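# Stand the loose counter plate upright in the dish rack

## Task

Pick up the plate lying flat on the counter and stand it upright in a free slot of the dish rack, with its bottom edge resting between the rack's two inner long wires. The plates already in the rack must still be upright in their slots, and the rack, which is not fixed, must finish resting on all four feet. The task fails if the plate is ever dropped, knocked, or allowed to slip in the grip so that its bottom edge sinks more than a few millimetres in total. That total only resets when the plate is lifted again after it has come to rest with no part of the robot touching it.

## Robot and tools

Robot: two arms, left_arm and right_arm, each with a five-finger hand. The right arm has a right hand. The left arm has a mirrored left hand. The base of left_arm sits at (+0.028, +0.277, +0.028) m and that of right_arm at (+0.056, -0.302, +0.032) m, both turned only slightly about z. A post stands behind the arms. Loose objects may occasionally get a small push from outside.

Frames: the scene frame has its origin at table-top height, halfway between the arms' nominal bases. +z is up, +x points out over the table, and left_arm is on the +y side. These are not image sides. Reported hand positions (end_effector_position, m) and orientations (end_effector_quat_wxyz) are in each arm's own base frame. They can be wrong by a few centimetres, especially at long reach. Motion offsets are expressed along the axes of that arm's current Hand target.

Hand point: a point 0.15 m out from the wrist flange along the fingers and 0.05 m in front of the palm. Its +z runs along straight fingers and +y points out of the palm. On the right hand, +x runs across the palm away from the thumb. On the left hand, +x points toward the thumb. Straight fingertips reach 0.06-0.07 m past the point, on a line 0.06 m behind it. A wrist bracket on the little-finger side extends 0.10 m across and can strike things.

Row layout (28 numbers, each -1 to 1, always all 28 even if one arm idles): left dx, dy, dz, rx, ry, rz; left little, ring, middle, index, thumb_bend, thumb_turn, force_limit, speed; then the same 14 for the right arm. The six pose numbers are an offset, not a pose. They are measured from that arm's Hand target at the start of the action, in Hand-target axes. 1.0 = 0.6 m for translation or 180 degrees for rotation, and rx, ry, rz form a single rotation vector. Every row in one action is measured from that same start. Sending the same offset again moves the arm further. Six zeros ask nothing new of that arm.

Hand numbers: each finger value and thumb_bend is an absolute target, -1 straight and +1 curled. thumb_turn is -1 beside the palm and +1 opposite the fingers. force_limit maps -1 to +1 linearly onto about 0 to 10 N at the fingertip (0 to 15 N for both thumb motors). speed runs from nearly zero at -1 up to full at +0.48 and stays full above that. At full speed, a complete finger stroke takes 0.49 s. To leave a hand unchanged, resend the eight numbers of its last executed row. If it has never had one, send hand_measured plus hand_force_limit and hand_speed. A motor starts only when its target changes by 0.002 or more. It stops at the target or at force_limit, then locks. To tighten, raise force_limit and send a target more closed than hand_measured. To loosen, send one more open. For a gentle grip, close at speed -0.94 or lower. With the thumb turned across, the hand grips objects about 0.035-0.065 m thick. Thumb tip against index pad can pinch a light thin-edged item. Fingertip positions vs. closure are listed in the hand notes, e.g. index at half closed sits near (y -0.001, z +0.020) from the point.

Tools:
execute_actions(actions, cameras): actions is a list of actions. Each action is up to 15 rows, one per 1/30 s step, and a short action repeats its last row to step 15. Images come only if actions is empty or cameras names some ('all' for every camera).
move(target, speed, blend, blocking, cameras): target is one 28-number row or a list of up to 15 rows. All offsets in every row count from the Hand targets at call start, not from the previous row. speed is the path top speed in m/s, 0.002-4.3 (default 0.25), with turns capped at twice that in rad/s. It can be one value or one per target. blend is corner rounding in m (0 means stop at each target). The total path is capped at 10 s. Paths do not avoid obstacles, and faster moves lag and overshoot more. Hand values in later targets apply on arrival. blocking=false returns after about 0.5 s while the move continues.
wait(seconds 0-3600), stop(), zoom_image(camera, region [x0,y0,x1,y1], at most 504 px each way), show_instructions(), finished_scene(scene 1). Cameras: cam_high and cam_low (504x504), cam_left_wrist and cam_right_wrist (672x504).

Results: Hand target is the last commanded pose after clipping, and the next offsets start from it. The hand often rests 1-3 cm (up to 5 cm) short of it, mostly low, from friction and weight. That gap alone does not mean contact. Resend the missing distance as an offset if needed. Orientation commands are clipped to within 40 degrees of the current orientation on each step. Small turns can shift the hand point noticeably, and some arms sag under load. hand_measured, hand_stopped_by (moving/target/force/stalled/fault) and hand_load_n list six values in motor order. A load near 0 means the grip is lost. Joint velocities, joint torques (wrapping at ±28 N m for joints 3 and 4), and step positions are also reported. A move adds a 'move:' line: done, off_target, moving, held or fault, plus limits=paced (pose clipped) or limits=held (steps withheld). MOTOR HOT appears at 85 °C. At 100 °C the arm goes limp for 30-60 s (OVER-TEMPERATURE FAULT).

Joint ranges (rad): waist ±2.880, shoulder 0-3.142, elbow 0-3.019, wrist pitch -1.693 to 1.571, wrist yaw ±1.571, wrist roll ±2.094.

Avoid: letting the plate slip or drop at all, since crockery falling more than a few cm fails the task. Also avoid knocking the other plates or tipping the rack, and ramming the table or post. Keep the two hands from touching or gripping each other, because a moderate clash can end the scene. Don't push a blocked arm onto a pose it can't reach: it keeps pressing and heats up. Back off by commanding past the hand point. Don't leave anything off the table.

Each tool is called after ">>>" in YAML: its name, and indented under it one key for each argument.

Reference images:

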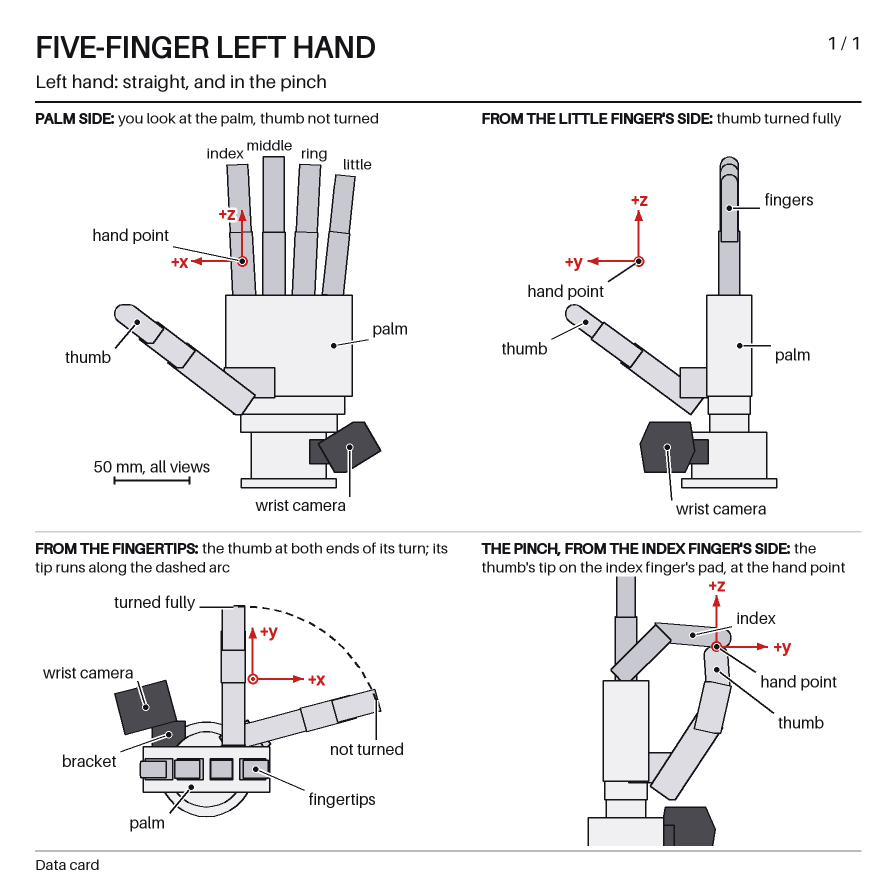

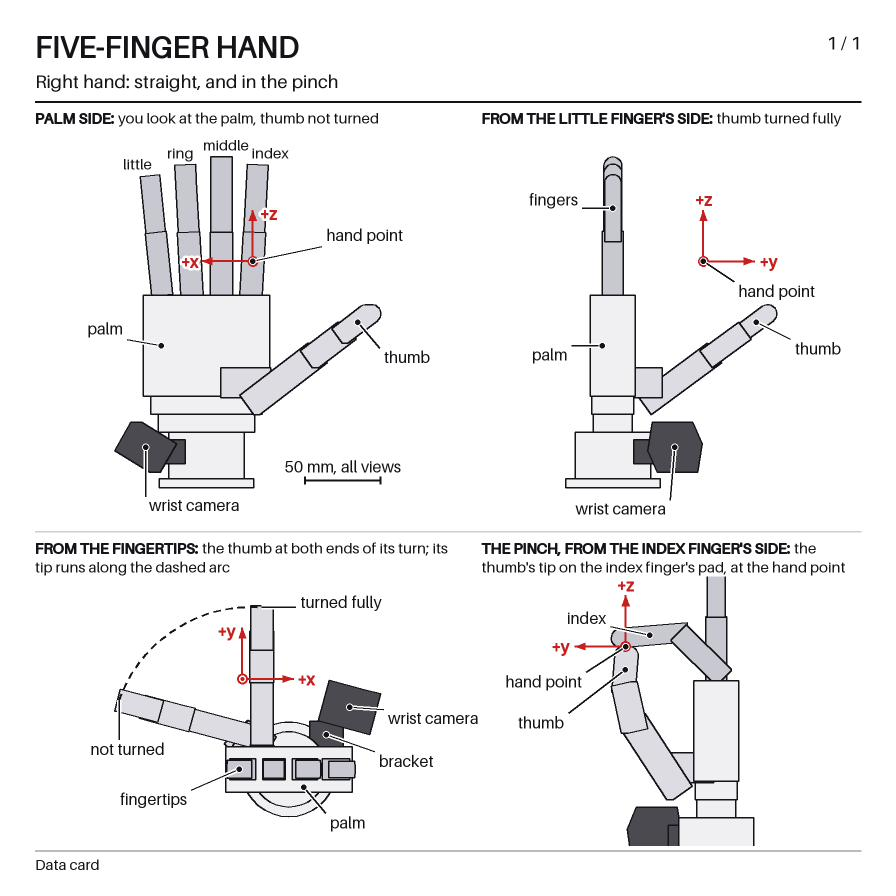

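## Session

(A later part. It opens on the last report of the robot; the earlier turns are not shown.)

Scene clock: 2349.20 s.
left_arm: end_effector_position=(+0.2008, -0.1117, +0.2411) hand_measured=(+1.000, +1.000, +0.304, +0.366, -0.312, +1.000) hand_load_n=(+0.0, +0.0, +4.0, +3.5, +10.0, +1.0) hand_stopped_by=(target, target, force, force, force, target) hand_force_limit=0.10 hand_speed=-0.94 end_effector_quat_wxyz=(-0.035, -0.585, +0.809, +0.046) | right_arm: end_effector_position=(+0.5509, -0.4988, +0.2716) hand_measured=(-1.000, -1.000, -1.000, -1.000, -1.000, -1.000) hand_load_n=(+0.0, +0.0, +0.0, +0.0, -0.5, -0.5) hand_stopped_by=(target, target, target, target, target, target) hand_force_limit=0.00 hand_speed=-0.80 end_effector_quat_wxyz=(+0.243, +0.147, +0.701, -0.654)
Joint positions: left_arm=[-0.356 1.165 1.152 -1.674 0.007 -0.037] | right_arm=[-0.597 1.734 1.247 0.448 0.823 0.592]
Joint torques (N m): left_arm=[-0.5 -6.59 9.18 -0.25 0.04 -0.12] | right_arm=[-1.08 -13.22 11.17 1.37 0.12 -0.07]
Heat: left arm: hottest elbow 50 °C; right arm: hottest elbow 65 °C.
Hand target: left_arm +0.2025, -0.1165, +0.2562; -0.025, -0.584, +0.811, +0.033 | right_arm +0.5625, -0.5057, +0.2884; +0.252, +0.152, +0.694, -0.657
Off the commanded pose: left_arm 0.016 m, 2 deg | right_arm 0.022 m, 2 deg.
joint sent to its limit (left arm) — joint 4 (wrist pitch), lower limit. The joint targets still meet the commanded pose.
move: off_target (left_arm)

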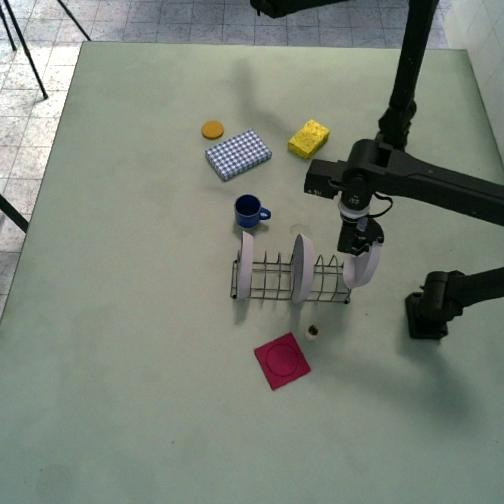

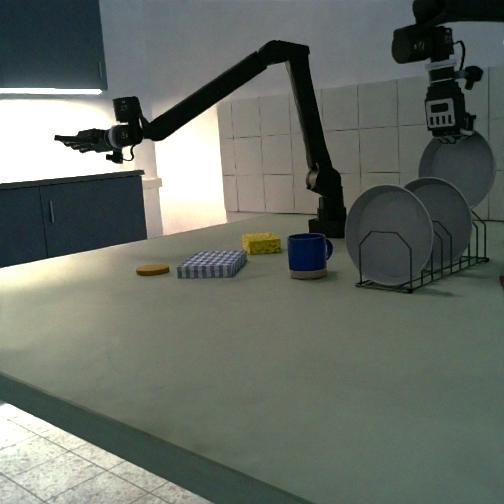

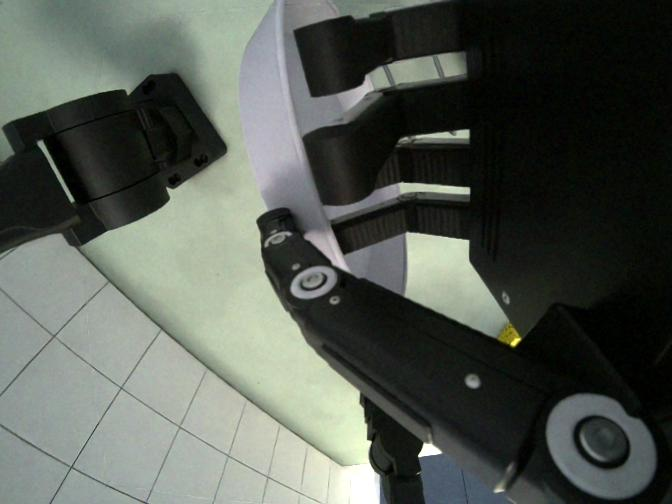

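>>> move:
  target:
    - [0,-0.0025,0.0316,-0.0139,0,0,1,1,0.7,0.75,0.1,1,0.1,-0.94,0,0,0,0,0,0,-1,-1,-1,-1,-1,-1,0,-0.8]
  speed: 0.03
  cameras: ["cam_high", "cam_low", "cam_left_wrist"]

>>> zoom_image:
  camera: "cam_high"
  region: [290, 210, 390, 310]

>>> zoom_image:
  camera: "cam_low"
  region: [404, 120, 504, 270]

Scene clock: 2389.30 s.
left_arm: end_effector_position=(+0.2012, -0.1119, +0.2403) hand_measured=(+1.000, +1.000, +0.304, +0.366, -0.312, +1.000) hand_load_n=(+0.0, +0.0, +3.5, +3.5, +10.5, +1.0) hand_stopped_by=(target, target, force, force, force, target) hand_force_limit=0.10 hand_speed=-0.94 end_effector_quat_wxyz=(-0.036, -0.585, +0.809, +0.048) | right_arm: end_effector_position=(+0.5509, -0.4988, +0.2716) hand_measured=(-1.000, -1.000, -1.000, -1.000, -1.000, -1.000) hand_load_n=(+0.0, +0.0, -0.5, +0.0, +0.0, -0.5) hand_stopped_by=(target, target, target, target, target, target) hand_force_limit=0.00 hand_speed=-0.80 end_effector_quat_wxyz=(+0.243, +0.147, +0.701, -0.654)
Joint positions: left_arm=[-0.356 1.169 1.152 -1.674 0.007 -0.037] | right_arm=[-0.597 1.734 1.247 0.448 0.823 0.592]
Joint torques (N m): left_arm=[-0.5 -4.19 6.9 0.4 0.07 -0.12] | right_arm=[-1.08 -13.16 11.17 1.37 0.12 -0.07]
Heat: left arm: hottest elbow 54 °C; right arm: hottest elbow 66 °C.
Hand target: left_arm +0.2024, -0.1165, +0.2372; -0.037, -0.583, +0.810, +0.050 | right_arm +0.5625, -0.5057, +0.2884; +0.252, +0.152, +0.694, -0.657
Off the commanded pose: left_arm 0.006 m, 0 deg | right_arm 0.022 m, 2 deg.
move: done

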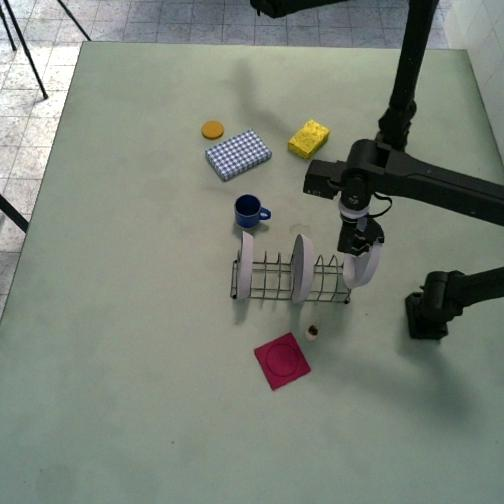

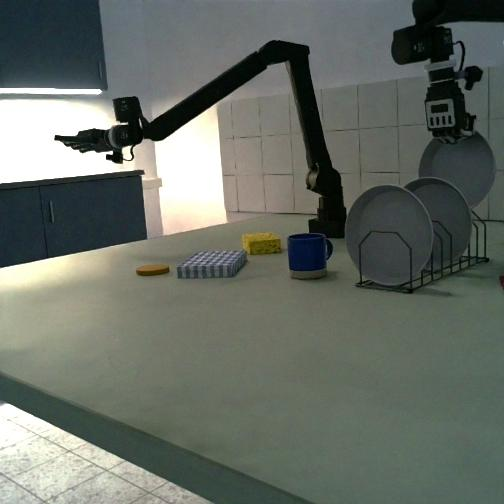

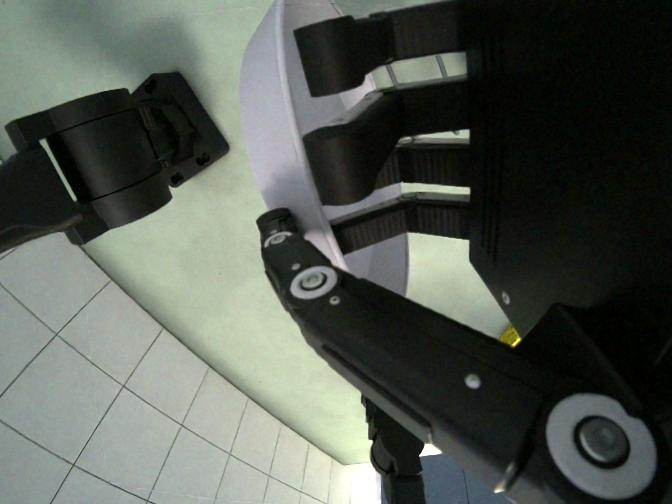

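Scaled by 5.040 from the camera's image (finer frame: 720x720).

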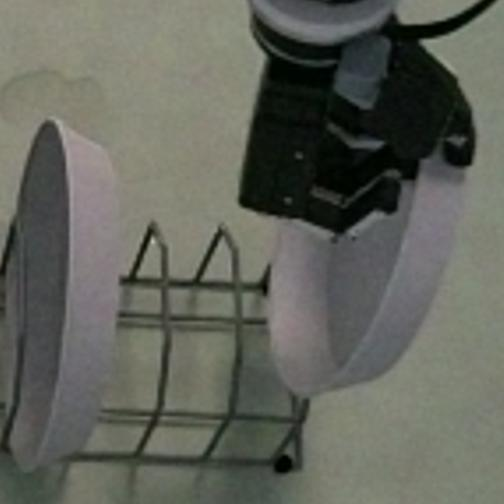

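Scaled by 3.360 from the camera's image (finer frame: 720x720).

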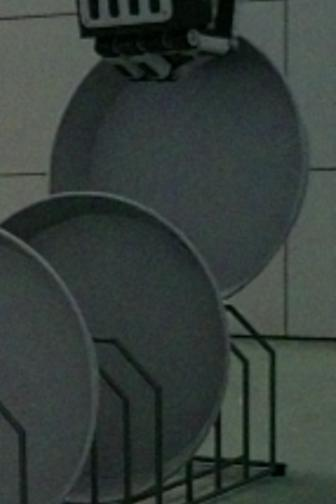

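>>> move:
  target:
    - [0.0048,0.0141,0.0018,0,0,0,1,1,0.7,0.75,0.1,1,0.1,-0.94,0,0,0,0,0,0,-1,-1,-1,-1,-1,-1,0,-0.8]
  speed: 0.03
  cameras: ["cam_high", "cam_low", "cam_left_wrist"]

>>> zoom_image:
  camera: "cam_high"
  region: [290, 210, 390, 310]

Scene clock: 2408.33 s.
left_arm: end_effector_position=(+0.1963, -0.1126, +0.2390) hand_measured=(+1.000, +1.000, +0.304, +0.366, -0.312, +1.000) hand_load_n=(+0.0, +0.0, +2.5, +3.0, +10.5, +1.0) hand_stopped_by=(target, target, force, force, force, target) hand_force_limit=0.10 hand_speed=-0.94 end_effector_quat_wxyz=(-0.039, -0.583, +0.810, +0.052) | right_arm: end_effector_position=(+0.5509, -0.4988, +0.2716) hand_measured=(-1.000, -1.000, -1.000, -1.000, -1.000, -1.000) hand_load_n=(+0.0, +0.0, +0.0, +0.0, +0.0, +0.0) hand_stopped_by=(target, target, target, target, target, target) hand_force_limit=0.00 hand_speed=-0.80 end_effector_quat_wxyz=(+0.243, +0.147, +0.701, -0.654)
Joint positions: left_arm=[-0.364 1.164 1.143 -1.678 0.008 -0.041] | right_arm=[-0.597 1.734 1.247 0.448 0.823 0.592]
Joint torques (N m): left_arm=[-0.67 -5.48 6.34 0.39 0.11 -0.14] | right_arm=[-1.08 -13.22 11.15 1.37 0.12 -0.07]
Heat: left arm: hottest elbow 52 °C; right arm: hottest elbow 66 °C.
Hand target: left_arm +0.1934, -0.1166, +0.2372; -0.037, -0.583, +0.810, +0.050 | right_arm +0.5625, -0.5057, +0.2884; +0.252, +0.152, +0.694, -0.657
Off the commanded pose: left_arm 0.005 m, 0 deg | right_arm 0.022 m, 2 deg.
move: done

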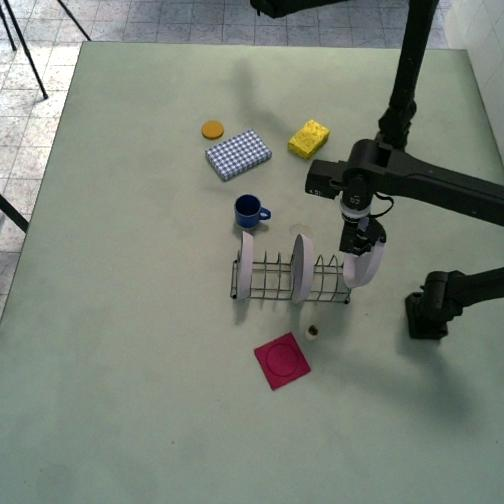

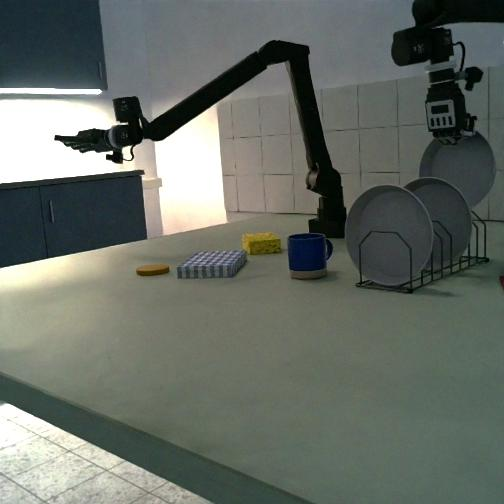

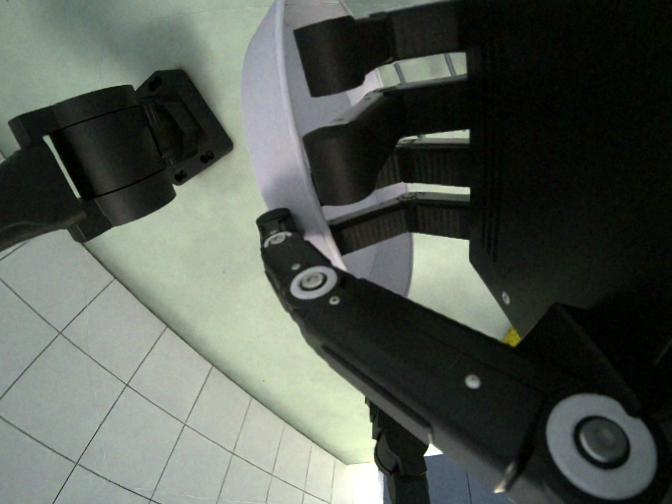

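Scaled by 5.040 from the camera's image (finer frame: 720x720).

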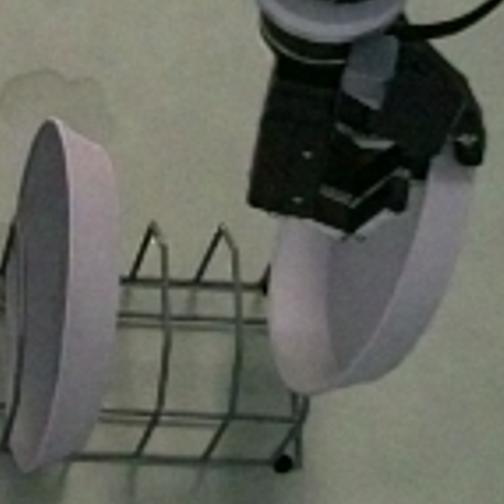

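>>> zoom_image:
  camera: "cam_left_wrist"
  region: [350, 40, 490, 145]

>>> zoom_image:
  camera: "cam_low"
  region: [440, 180, 504, 270]

Scaled by 3.600 from the camera's image (finer frame: 960x720).

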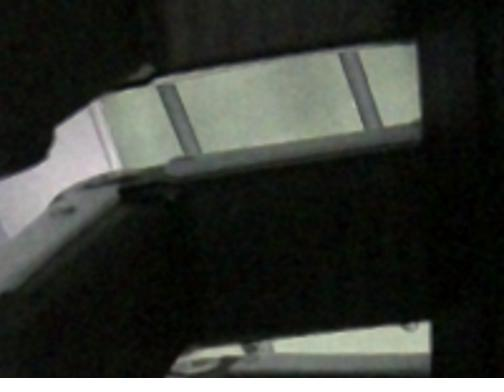

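Scaled by 5.600 from the camera's image (finer frame: 720x720).

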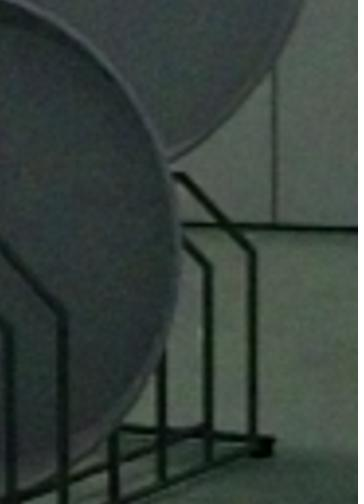

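>>> move:
  target:
    - [-0.0057,-0.0128,-0.0365,0.0167,0,0,1,1,0.7,0.75,0.1,1,0.1,-0.94,0,0,0,0,0,0,-1,-1,-1,-1,-1,-1,0,-0.8]
  speed: 0.03
  cameras: ["cam_high", "cam_left_wrist"]

>>> zoom_image:
  camera: "cam_left_wrist"
  region: [350, 40, 490, 145]

>>> zoom_image:
  camera: "cam_high"
  region: [290, 210, 390, 310]

Scene clock: 2486.27 s.
left_arm: end_effector_position=(+0.1956, -0.1124, +0.2395) hand_measured=(+1.000, +1.000, +0.304, +0.366, -0.312, +1.000) hand_load_n=(+0.0, +0.0, +3.0, +3.5, +10.5, +1.0) hand_stopped_by=(target, target, force, force, force, target) hand_force_limit=0.10 hand_speed=-0.94 end_effector_quat_wxyz=(-0.039, -0.583, +0.810, +0.052) | right_arm: end_effector_position=(+0.5509, -0.4988, +0.2716) hand_measured=(-1.000, -1.000, -1.000, -1.000, -1.000, -1.000) hand_load_n=(+0.0, +0.0, +0.0, +0.0, +0.0, +0.0) hand_stopped_by=(target, target, target, target, target, target) hand_force_limit=0.00 hand_speed=-0.80 end_effector_quat_wxyz=(+0.243, +0.147, +0.701, -0.654)
Joint positions: left_arm=[-0.364 1.163 1.143 -1.681 0.008 -0.041] | right_arm=[-0.597 1.734 1.247 0.448 0.823 0.592]
Joint torques (N m): left_arm=[0.26 -6.42 10.18 -0.01 -0.01 -0.07] | right_arm=[-1.08 -13.22 11.17 1.37 0.12 -0.07]
Heat: left arm: hottest elbow 47 °C; right arm: hottest elbow 66 °C.
Hand target: left_arm +0.2043, -0.1166, +0.2580; -0.022, -0.584, +0.811, +0.029 | right_arm +0.5625, -0.5057, +0.2884; +0.252, +0.152, +0.694, -0.657
Off the commanded pose: left_arm 0.021 m, 3 deg | right_arm 0.022 m, 2 deg.
joint sent to its limit (left arm) — joint 4 (wrist pitch), lower limit. The joint targets still meet the commanded pose.
move: off_target (left_arm)

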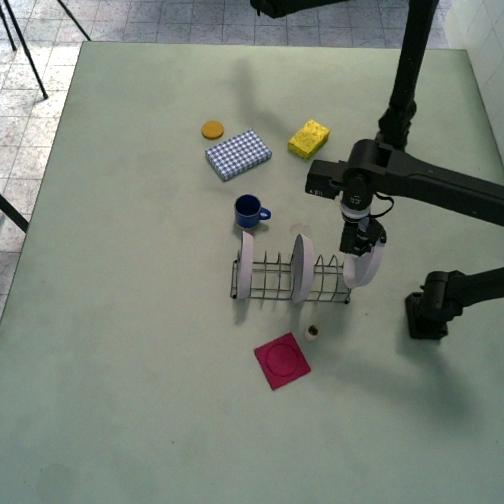

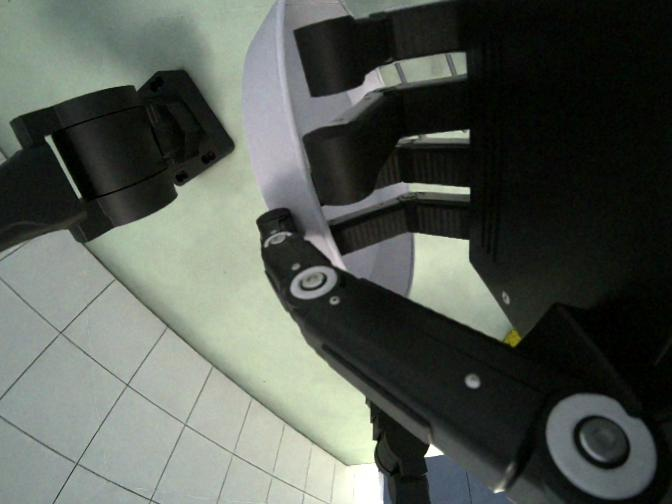

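Scaled by 3.600 from the camera's image (finer frame: 960x720).

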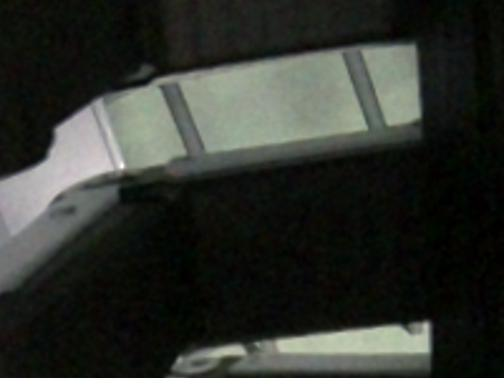

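Scaled by 5.040 from the camera's image (finer frame: 720x720).

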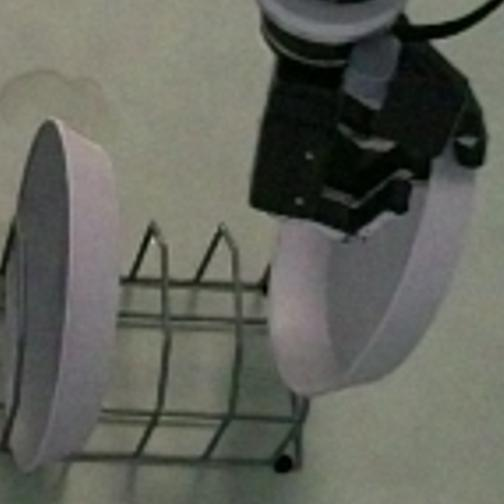

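>>> move:
  target:
    - [0,-0.0014,-0.02,0,0,0,1,1,0.7,0.75,0.1,1,0.1,-0.94,0,0,0,0,0,0,-1,-1,-1,-1,-1,-1,0,-0.8]
  speed: 0.03
  cameras: ["cam_left_wrist"]

>>> zoom_image:
  camera: "cam_left_wrist"
  region: [350, 40, 490, 145]

Scene clock: 2493.20 s.
left_arm: end_effector_position=(+0.1959, -0.1126, +0.2472) hand_measured=(+1.000, +1.000, +0.302, +0.366, -0.312, +1.000) hand_load_n=(+0.0, +0.0, +4.0, +4.0, +10.0, +1.0) hand_stopped_by=(target, target, force, force, force, target) hand_force_limit=0.10 hand_speed=-0.94 end_effector_quat_wxyz=(-0.030, -0.584, +0.811, +0.038) | right_arm: end_effector_position=(+0.5509, -0.4988, +0.2716) hand_measured=(-1.000, -1.000, -1.000, -1.000, -1.000, -1.000) hand_load_n=(+0.0, +0.0, +0.0, +0.0, +0.0, +0.0) hand_stopped_by=(target, target, target, target, target, target) hand_force_limit=0.00 hand_speed=-0.80 end_effector_quat_wxyz=(+0.243, +0.147, +0.701, -0.654)
Joint positions: left_arm=[-0.364 1.141 1.154 -1.681 0.008 -0.041] | right_arm=[-0.597 1.734 1.247 0.448 0.823 0.592]
Joint torques (N m): left_arm=[0.5 -6.24 10.82 0.06 0.16 -0.02] | right_arm=[-1.03 -13.16 11.17 1.37 0.12 -0.08]
Heat: left arm: hottest elbow 47 °C; right arm: hottest elbow 66 °C.
Hand target: left_arm +0.2059, -0.1171, +0.2698; -0.022, -0.584, +0.811, +0.029 | right_arm +0.5625, -0.5057, +0.2884; +0.252, +0.152, +0.694, -0.657
Off the commanded pose: left_arm 0.025 m, 1 deg | right_arm 0.022 m, 2 deg.
joint sent to its limit (left arm) — joint 4 (wrist pitch), lower limit. The joint targets are off in orientation, not in position.
move: off_target (left_arm)

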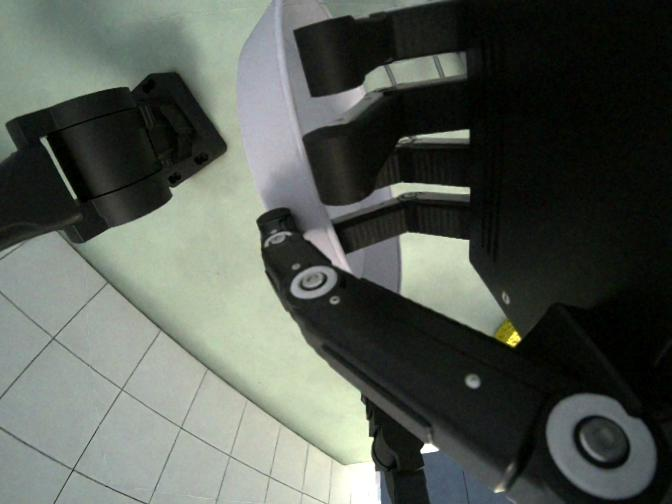

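Scaled by 3.600 from the camera's image (finer frame: 960x720).

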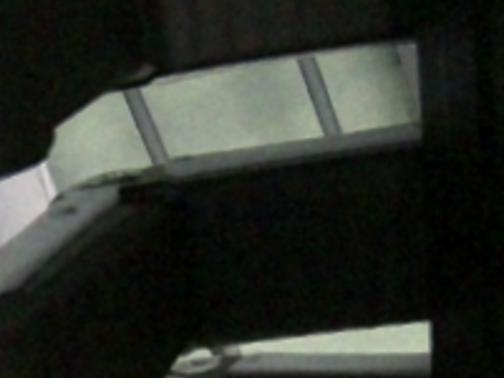

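>>> move:
  target:
    - [-0.0083,-0.0247,0.0040,0,0,0,1,1,0.7,0.75,0.1,1,0.1,-0.94,0,0,0,0,0,0,-1,-1,-1,-1,-1,-1,0,-0.8]
  speed: 0.03
  cameras: ["cam_left_wrist"]

>>> zoom_image:
  camera: "cam_left_wrist"
  region: [350, 40, 490, 145]

Scene clock: 2522.60 s.
left_arm: end_effector_position=(+0.2061, -0.1161, +0.2494) hand_measured=(+1.000, +1.000, +0.302, +0.366, -0.312, +1.000) hand_load_n=(+0.0, +0.0, +4.0, +4.5, +10.0, +1.0) hand_stopped_by=(target, target, force, force, force, target) hand_force_limit=0.10 hand_speed=-0.94 end_effector_quat_wxyz=(-0.031, -0.582, +0.812, +0.039) | right_arm: end_effector_position=(+0.5509, -0.4988, +0.2716) hand_measured=(-1.000, -1.000, -1.000, -1.000, -1.000, -1.000) hand_load_n=(+0.0, +0.0, +0.0, +0.0, +0.0, +0.0) hand_stopped_by=(target, target, target, target, target, target) hand_force_limit=0.00 hand_speed=-0.80 end_effector_quat_wxyz=(+0.243, +0.147, +0.701, -0.654)
Joint positions: left_arm=[-0.364 1.172 1.183 -1.681 0.008 -0.037] | right_arm=[-0.597 1.734 1.247 0.448 0.823 0.592]
Joint torques (N m): left_arm=[1.73 -4.72 10.82 0.05 -0.02 0.05] | right_arm=[-1.08 -13.16 11.17 1.37 0.12 -0.07]
Heat: left arm: hottest elbow 51 °C; right arm: hottest elbow 66 °C.
Hand target: left_arm +0.2213, -0.1170, +0.2664; -0.022, -0.584, +0.811, +0.029 | right_arm +0.5625, -0.5057, +0.2884; +0.252, +0.152, +0.694, -0.657
Off the commanded pose: left_arm 0.023 m, 2 deg | right_arm 0.022 m, 2 deg.
joint sent to its limit (left arm) — joint 4 (wrist pitch), lower limit. The joint targets still meet the commanded pose.
move: off_target (left_arm)

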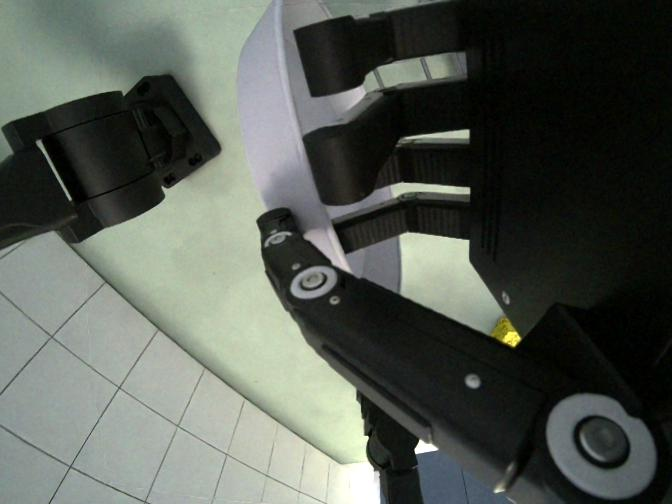

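Scaled by 3.600 from the camera's image (finer frame: 960x720).

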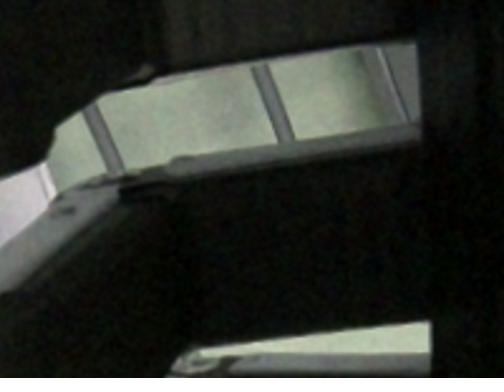

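>>> move:
  target:
    - [-0.0053,-0.0158,0.0013,0,0,0,1,1,0.7,0.75,0.1,1,0.1,-0.94,0,0,0,0,0,0,-1,-1,-1,-1,-1,-1,0,-0.8]
  speed: 0.03
  cameras: ["cam_left_wrist"]

>>> zoom_image:
  camera: "cam_left_wrist"
  region: [350, 40, 490, 145]

Scene clock: 2544.60 s.
left_arm: end_effector_position=(+0.2154, -0.1165, +0.2481) hand_measured=(+1.000, +1.000, +0.302, +0.366, -0.312, +1.000) hand_load_n=(+0.0, +0.0, +4.0, +4.0, +10.0, +1.0) hand_stopped_by=(target, target, force, force, force, target) hand_force_limit=0.10 hand_speed=-0.94 end_effector_quat_wxyz=(-0.034, -0.582, +0.812, +0.045) | right_arm: end_effector_position=(+0.5509, -0.4988, +0.2716) hand_measured=(-1.000, -1.000, -1.000, -1.000, -1.000, -1.000) hand_load_n=(+0.0, +0.0, +0.0, +0.0, +0.0, +0.0) hand_stopped_by=(target, target, target, target, target, target) hand_force_limit=0.00 hand_speed=-0.80 end_effector_quat_wxyz=(+0.243, +0.147, +0.701, -0.654)
Joint positions: left_arm=[-0.356 1.204 1.202 -1.681 0.006 -0.029] | right_arm=[-0.597 1.734 1.247 0.448 0.823 0.592]
Joint torques (N m): left_arm=[1.85 -5.19 10.93 0.02 -0.02 0.06] | right_arm=[-1.08 -13.22 11.17 1.37 0.12 -0.07]
Heat: left arm: hottest elbow 51 °C; right arm: hottest elbow 66 °C.
Hand target: left_arm +0.2312, -0.1170, +0.2650; -0.022, -0.584, +0.811, +0.029 | right_arm +0.5625, -0.5057, +0.2884; +0.252, +0.152, +0.694, -0.657
Off the commanded pose: left_arm 0.023 m, 2 deg | right_arm 0.022 m, 2 deg.
joint sent to its limit (left arm) — joint 4 (wrist pitch), lower limit. The joint targets still meet the commanded pose.
move: off_target (left_arm)

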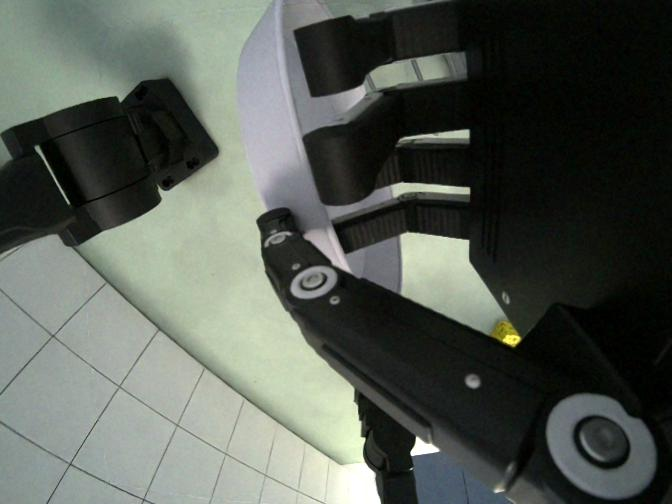

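Scaled by 3.600 from the camera's image (finer frame: 960x720).

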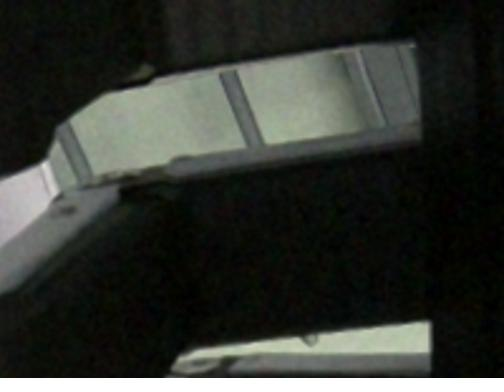

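>>> move:
  target:
    - [0.0078,0.005,0.0487,-0.0144,0,0,1,1,0.7,0.75,0.1,1,0.1,-0.94,0,0,0,0,0,0,-1,-1,-1,-1,-1,-1,0,-0.8]
  speed: 0.03
  cameras: ["cam_left_wrist"]

>>> zoom_image:
  camera: "cam_left_wrist"
  region: [350, 40, 490, 145]

Scene clock: 2562.90 s.
left_arm: end_effector_position=(+0.2214, -0.1187, +0.2372) hand_measured=(+1.000, +1.000, +0.302, +0.366, -0.312, +1.000) hand_load_n=(+0.0, +0.0, +4.0, +4.0, +10.0, +1.0) hand_stopped_by=(target, target, force, force, force, target) hand_force_limit=0.10 hand_speed=-0.94 end_effector_quat_wxyz=(-0.036, -0.581, +0.811, +0.049) | right_arm: end_effector_position=(+0.5509, -0.4988, +0.2716) hand_measured=(-1.000, -1.000, -1.000, -1.000, -1.000, -1.000) hand_load_n=(+0.0, +0.0, +0.0, +0.0, +0.0, +0.0) hand_stopped_by=(target, target, target, target, target, target) hand_force_limit=0.00 hand_speed=-0.80 end_effector_quat_wxyz=(+0.243, +0.147, +0.701, -0.654)
Joint positions: left_arm=[-0.356 1.228 1.191 -1.655 0.006 -0.028] | right_arm=[-0.597 1.734 1.247 0.448 0.823 0.592]
Joint torques (N m): left_arm=[0.67 -5.36 7.19 0.42 0.06 -0.07] | right_arm=[-1.03 -13.16 11.17 1.37 0.12 -0.08]
Heat: left arm: hottest elbow 56 °C; right arm: hottest elbow 66 °C.
Hand target: left_arm +0.2249, -0.1199, +0.2359; -0.035, -0.583, +0.810, +0.047 | right_arm +0.5625, -0.5057, +0.2884; +0.252, +0.152, +0.694, -0.657
Off the commanded pose: left_arm 0.004 m, 0 deg | right_arm 0.022 m, 2 deg.
move: done

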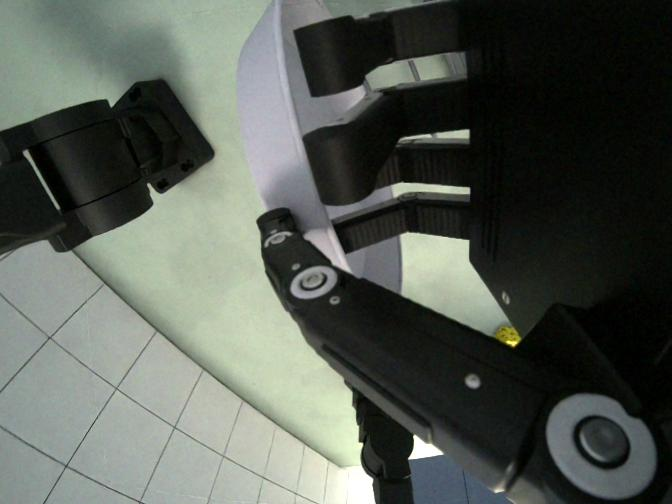

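Scaled by 3.600 from the camera's image (finer frame: 960x720).

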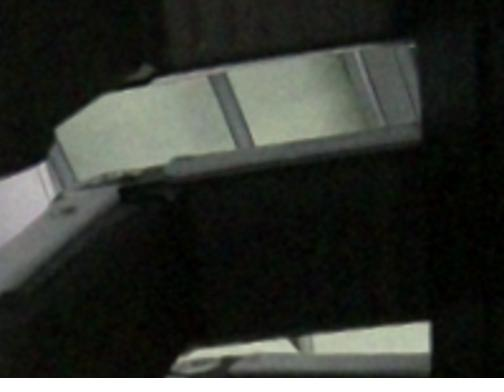

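>>> move:
  target:
    - [-0.0027,-0.0112,0.0238,-0.0111,0,0,1,1,0.7,0.75,0.1,1,0.1,-0.94,0,0,0,0,0,0,-1,-1,-1,-1,-1,-1,0,-0.8]
  speed: 0.03
  cameras: ["cam_left_wrist", "cam_high", "cam_low"]

>>> zoom_image:
  camera: "cam_left_wrist"
  region: [350, 40, 490, 145]

>>> zoom_image:
  camera: "cam_high"
  region: [290, 210, 390, 310]

>>> zoom_image:
  camera: "cam_low"
  region: [404, 120, 504, 270]

Scene clock: 2578.07 s.
left_arm: end_effector_position=(+0.2258, -0.1203, +0.2222) hand_measured=(+1.000, +1.000, +0.302, +0.366, -0.312, +1.000) hand_load_n=(+0.0, +0.0, +3.0, +4.0, +10.0, +1.5) hand_stopped_by=(target, target, force, force, force, target) hand_force_limit=0.10 hand_speed=-0.94 end_effector_quat_wxyz=(-0.047, -0.581, +0.810, +0.064) | right_arm: end_effector_position=(+0.5509, -0.4988, +0.2716) hand_measured=(-1.000, -1.000, -1.000, -1.000, -1.000, -1.000) hand_load_n=(+0.0, +0.0, -0.5, +0.0, +0.0, +0.0) hand_stopped_by=(target, target, target, target, target, target) hand_force_limit=0.00 hand_speed=-0.80 end_effector_quat_wxyz=(+0.243, +0.147, +0.701, -0.654)
Joint positions: left_arm=[-0.356 1.269 1.178 -1.638 0.006 -0.028] | right_arm=[-0.597 1.734 1.247 0.448 0.823 0.592]
Joint torques (N m): left_arm=[1.14 -5.83 7.15 0.4 0.07 -0.01] | right_arm=[-1.03 -13.22 11.18 1.37 0.12 -0.07]
Heat: left arm: hottest elbow 55 °C; right arm: hottest elbow 66 °C.
Hand target: left_arm +0.2302, -0.1200, +0.2210; -0.045, -0.582, +0.809, +0.061 | right_arm +0.5625, -0.5057, +0.2884; +0.252, +0.152, +0.694, -0.657
Off the commanded pose: left_arm 0.005 m, 0 deg | right_arm 0.022 m, 2 deg.
move: done
Images, in order (width x height): cam_high 504x504, cam_low 504x504, cam_left_wrist 672x504.

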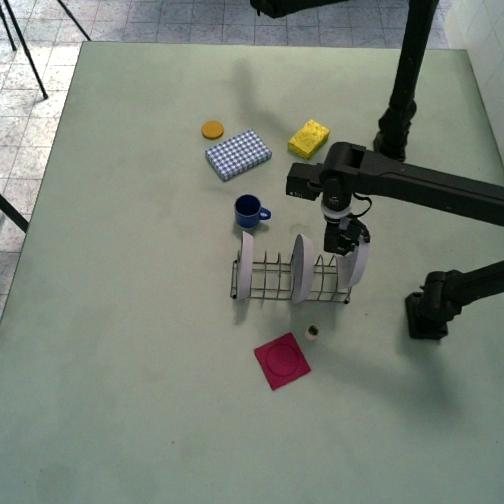

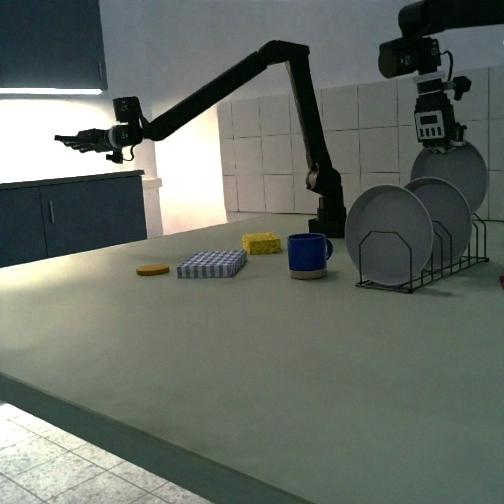

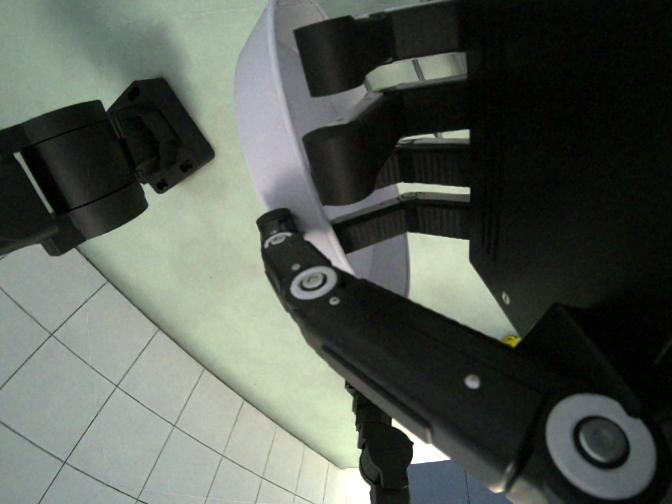

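Scaled by 3.600 from the camera's image (finer frame: 960x720).

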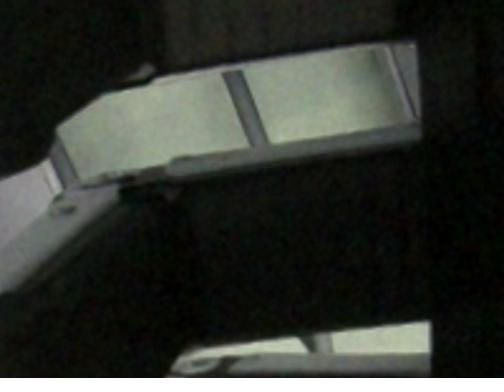

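Scaled by 5.040 from the camera's image (finer frame: 720x720).

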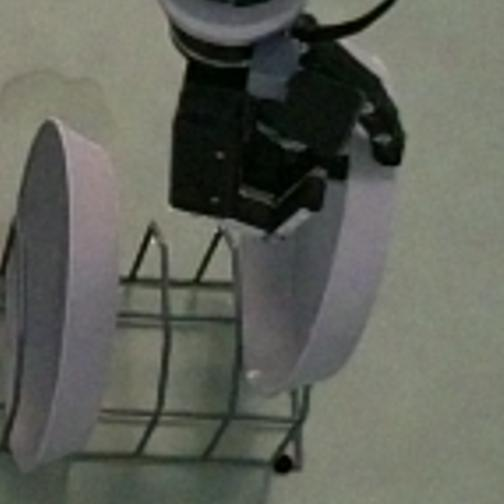

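Scaled by 3.360 from the camera's image (finer frame: 720x720).

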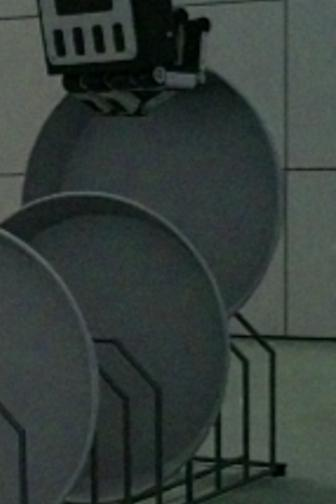

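>>> move:
  target:
    - [-0.0203,-0.0062,0.0243,-0.0106,0,0,1,1,0.7,0.75,0.1,1,0.1,-0.94,0,0,0,0,0,0,-1,-1,-1,-1,-1,-1,0,-0.8]
  speed: 0.03
  cameras: ["cam_left_wrist", "cam_high", "cam_low"]

>>> zoom_image:
  camera: "cam_left_wrist"
  region: [350, 40, 490, 145]

>>> zoom_image:
  camera: "cam_high"
  region: [290, 210, 390, 310]

>>> zoom_image:
  camera: "cam_low"
  region: [404, 120, 504, 270]

Scene clock: 2624.57 s.
left_arm: end_effector_position=(+0.2302, -0.1135, +0.2084) hand_measured=(+1.000, +1.000, +0.302, +0.366, -0.312, +1.000) hand_load_n=(+0.0, +0.0, +5.0, +2.5, +10.0, +1.5) hand_stopped_by=(target, target, force, force, force, target) hand_force_limit=0.10 hand_speed=-0.94 end_effector_quat_wxyz=(-0.056, -0.583, +0.807, +0.075) | right_arm: end_effector_position=(+0.5509, -0.4988, +0.2716) hand_measured=(-1.000, -1.000, -1.000, -1.000, -1.000, -1.000) hand_load_n=(+0.0, -0.5, +0.0, -0.5, +0.0, +0.0) hand_stopped_by=(target, target, target, target, target, target) hand_force_limit=0.00 hand_speed=-0.80 end_effector_quat_wxyz=(+0.243, +0.147, +0.701, -0.654)
Joint positions: left_arm=[-0.33 1.298 1.159 -1.619 0.005 -0.009] | right_arm=[-0.597 1.734 1.247 0.448 0.823 0.592]
Joint torques (N m): left_arm=[1.85 -5.95 6.95 0.36 -0.12 0.12] | right_arm=[-1.03 -13.16 11.17 1.37 0.12 -0.08]
Heat: left arm: hottest elbow 49 °C; right arm: hottest elbow 66 °C.
Hand target: left_arm +0.2354, -0.1090, +0.2060; -0.055, -0.581, +0.808, +0.075 | right_arm +0.5625, -0.5057, +0.2884; +0.252, +0.152, +0.694, -0.657
Off the commanded pose: left_arm 0.007 m, 0 deg | right_arm 0.022 m, 2 deg.
move: done
Images, in order (width x height): cam_high 504x504, cam_low 504x504, cam_left_wrist 672x504.

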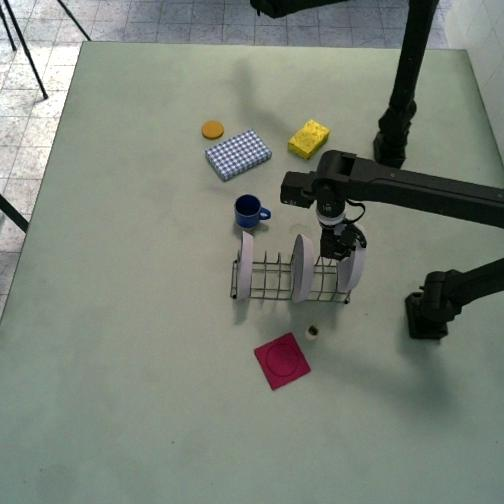

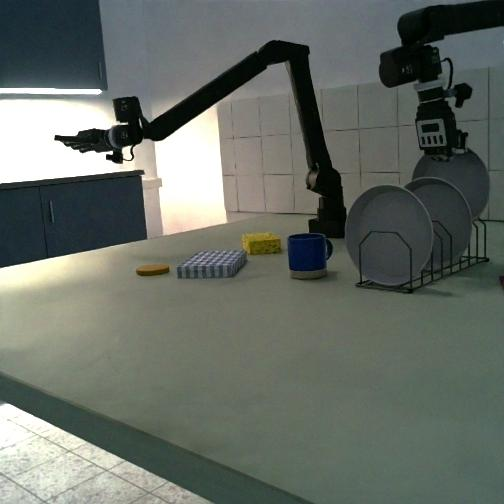

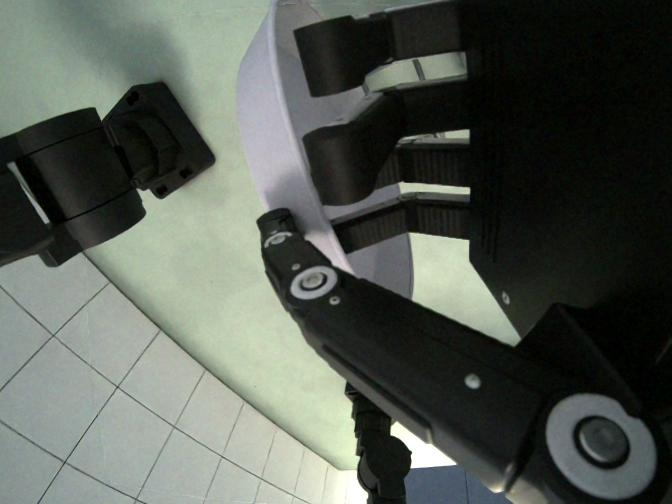

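Scaled by 3.600 from the camera's image (finer frame: 960x720).

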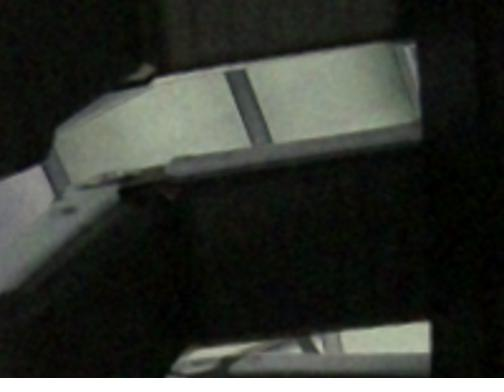

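Scaled by 5.040 from the camera's image (finer frame: 720x720).

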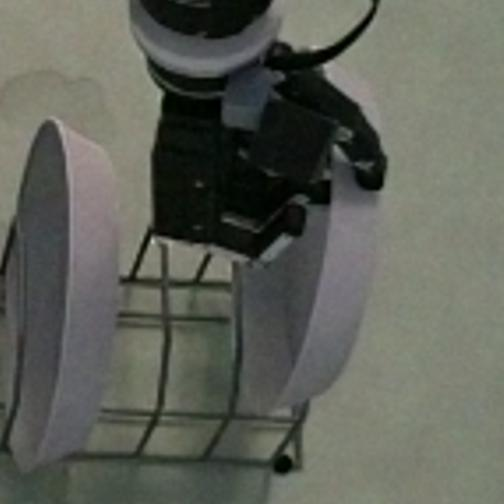

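Scaled by 3.360 from the camera's image (finer frame: 720x720).

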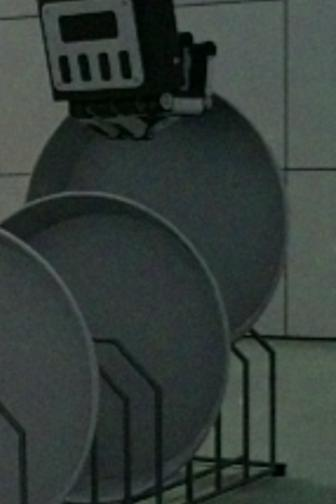

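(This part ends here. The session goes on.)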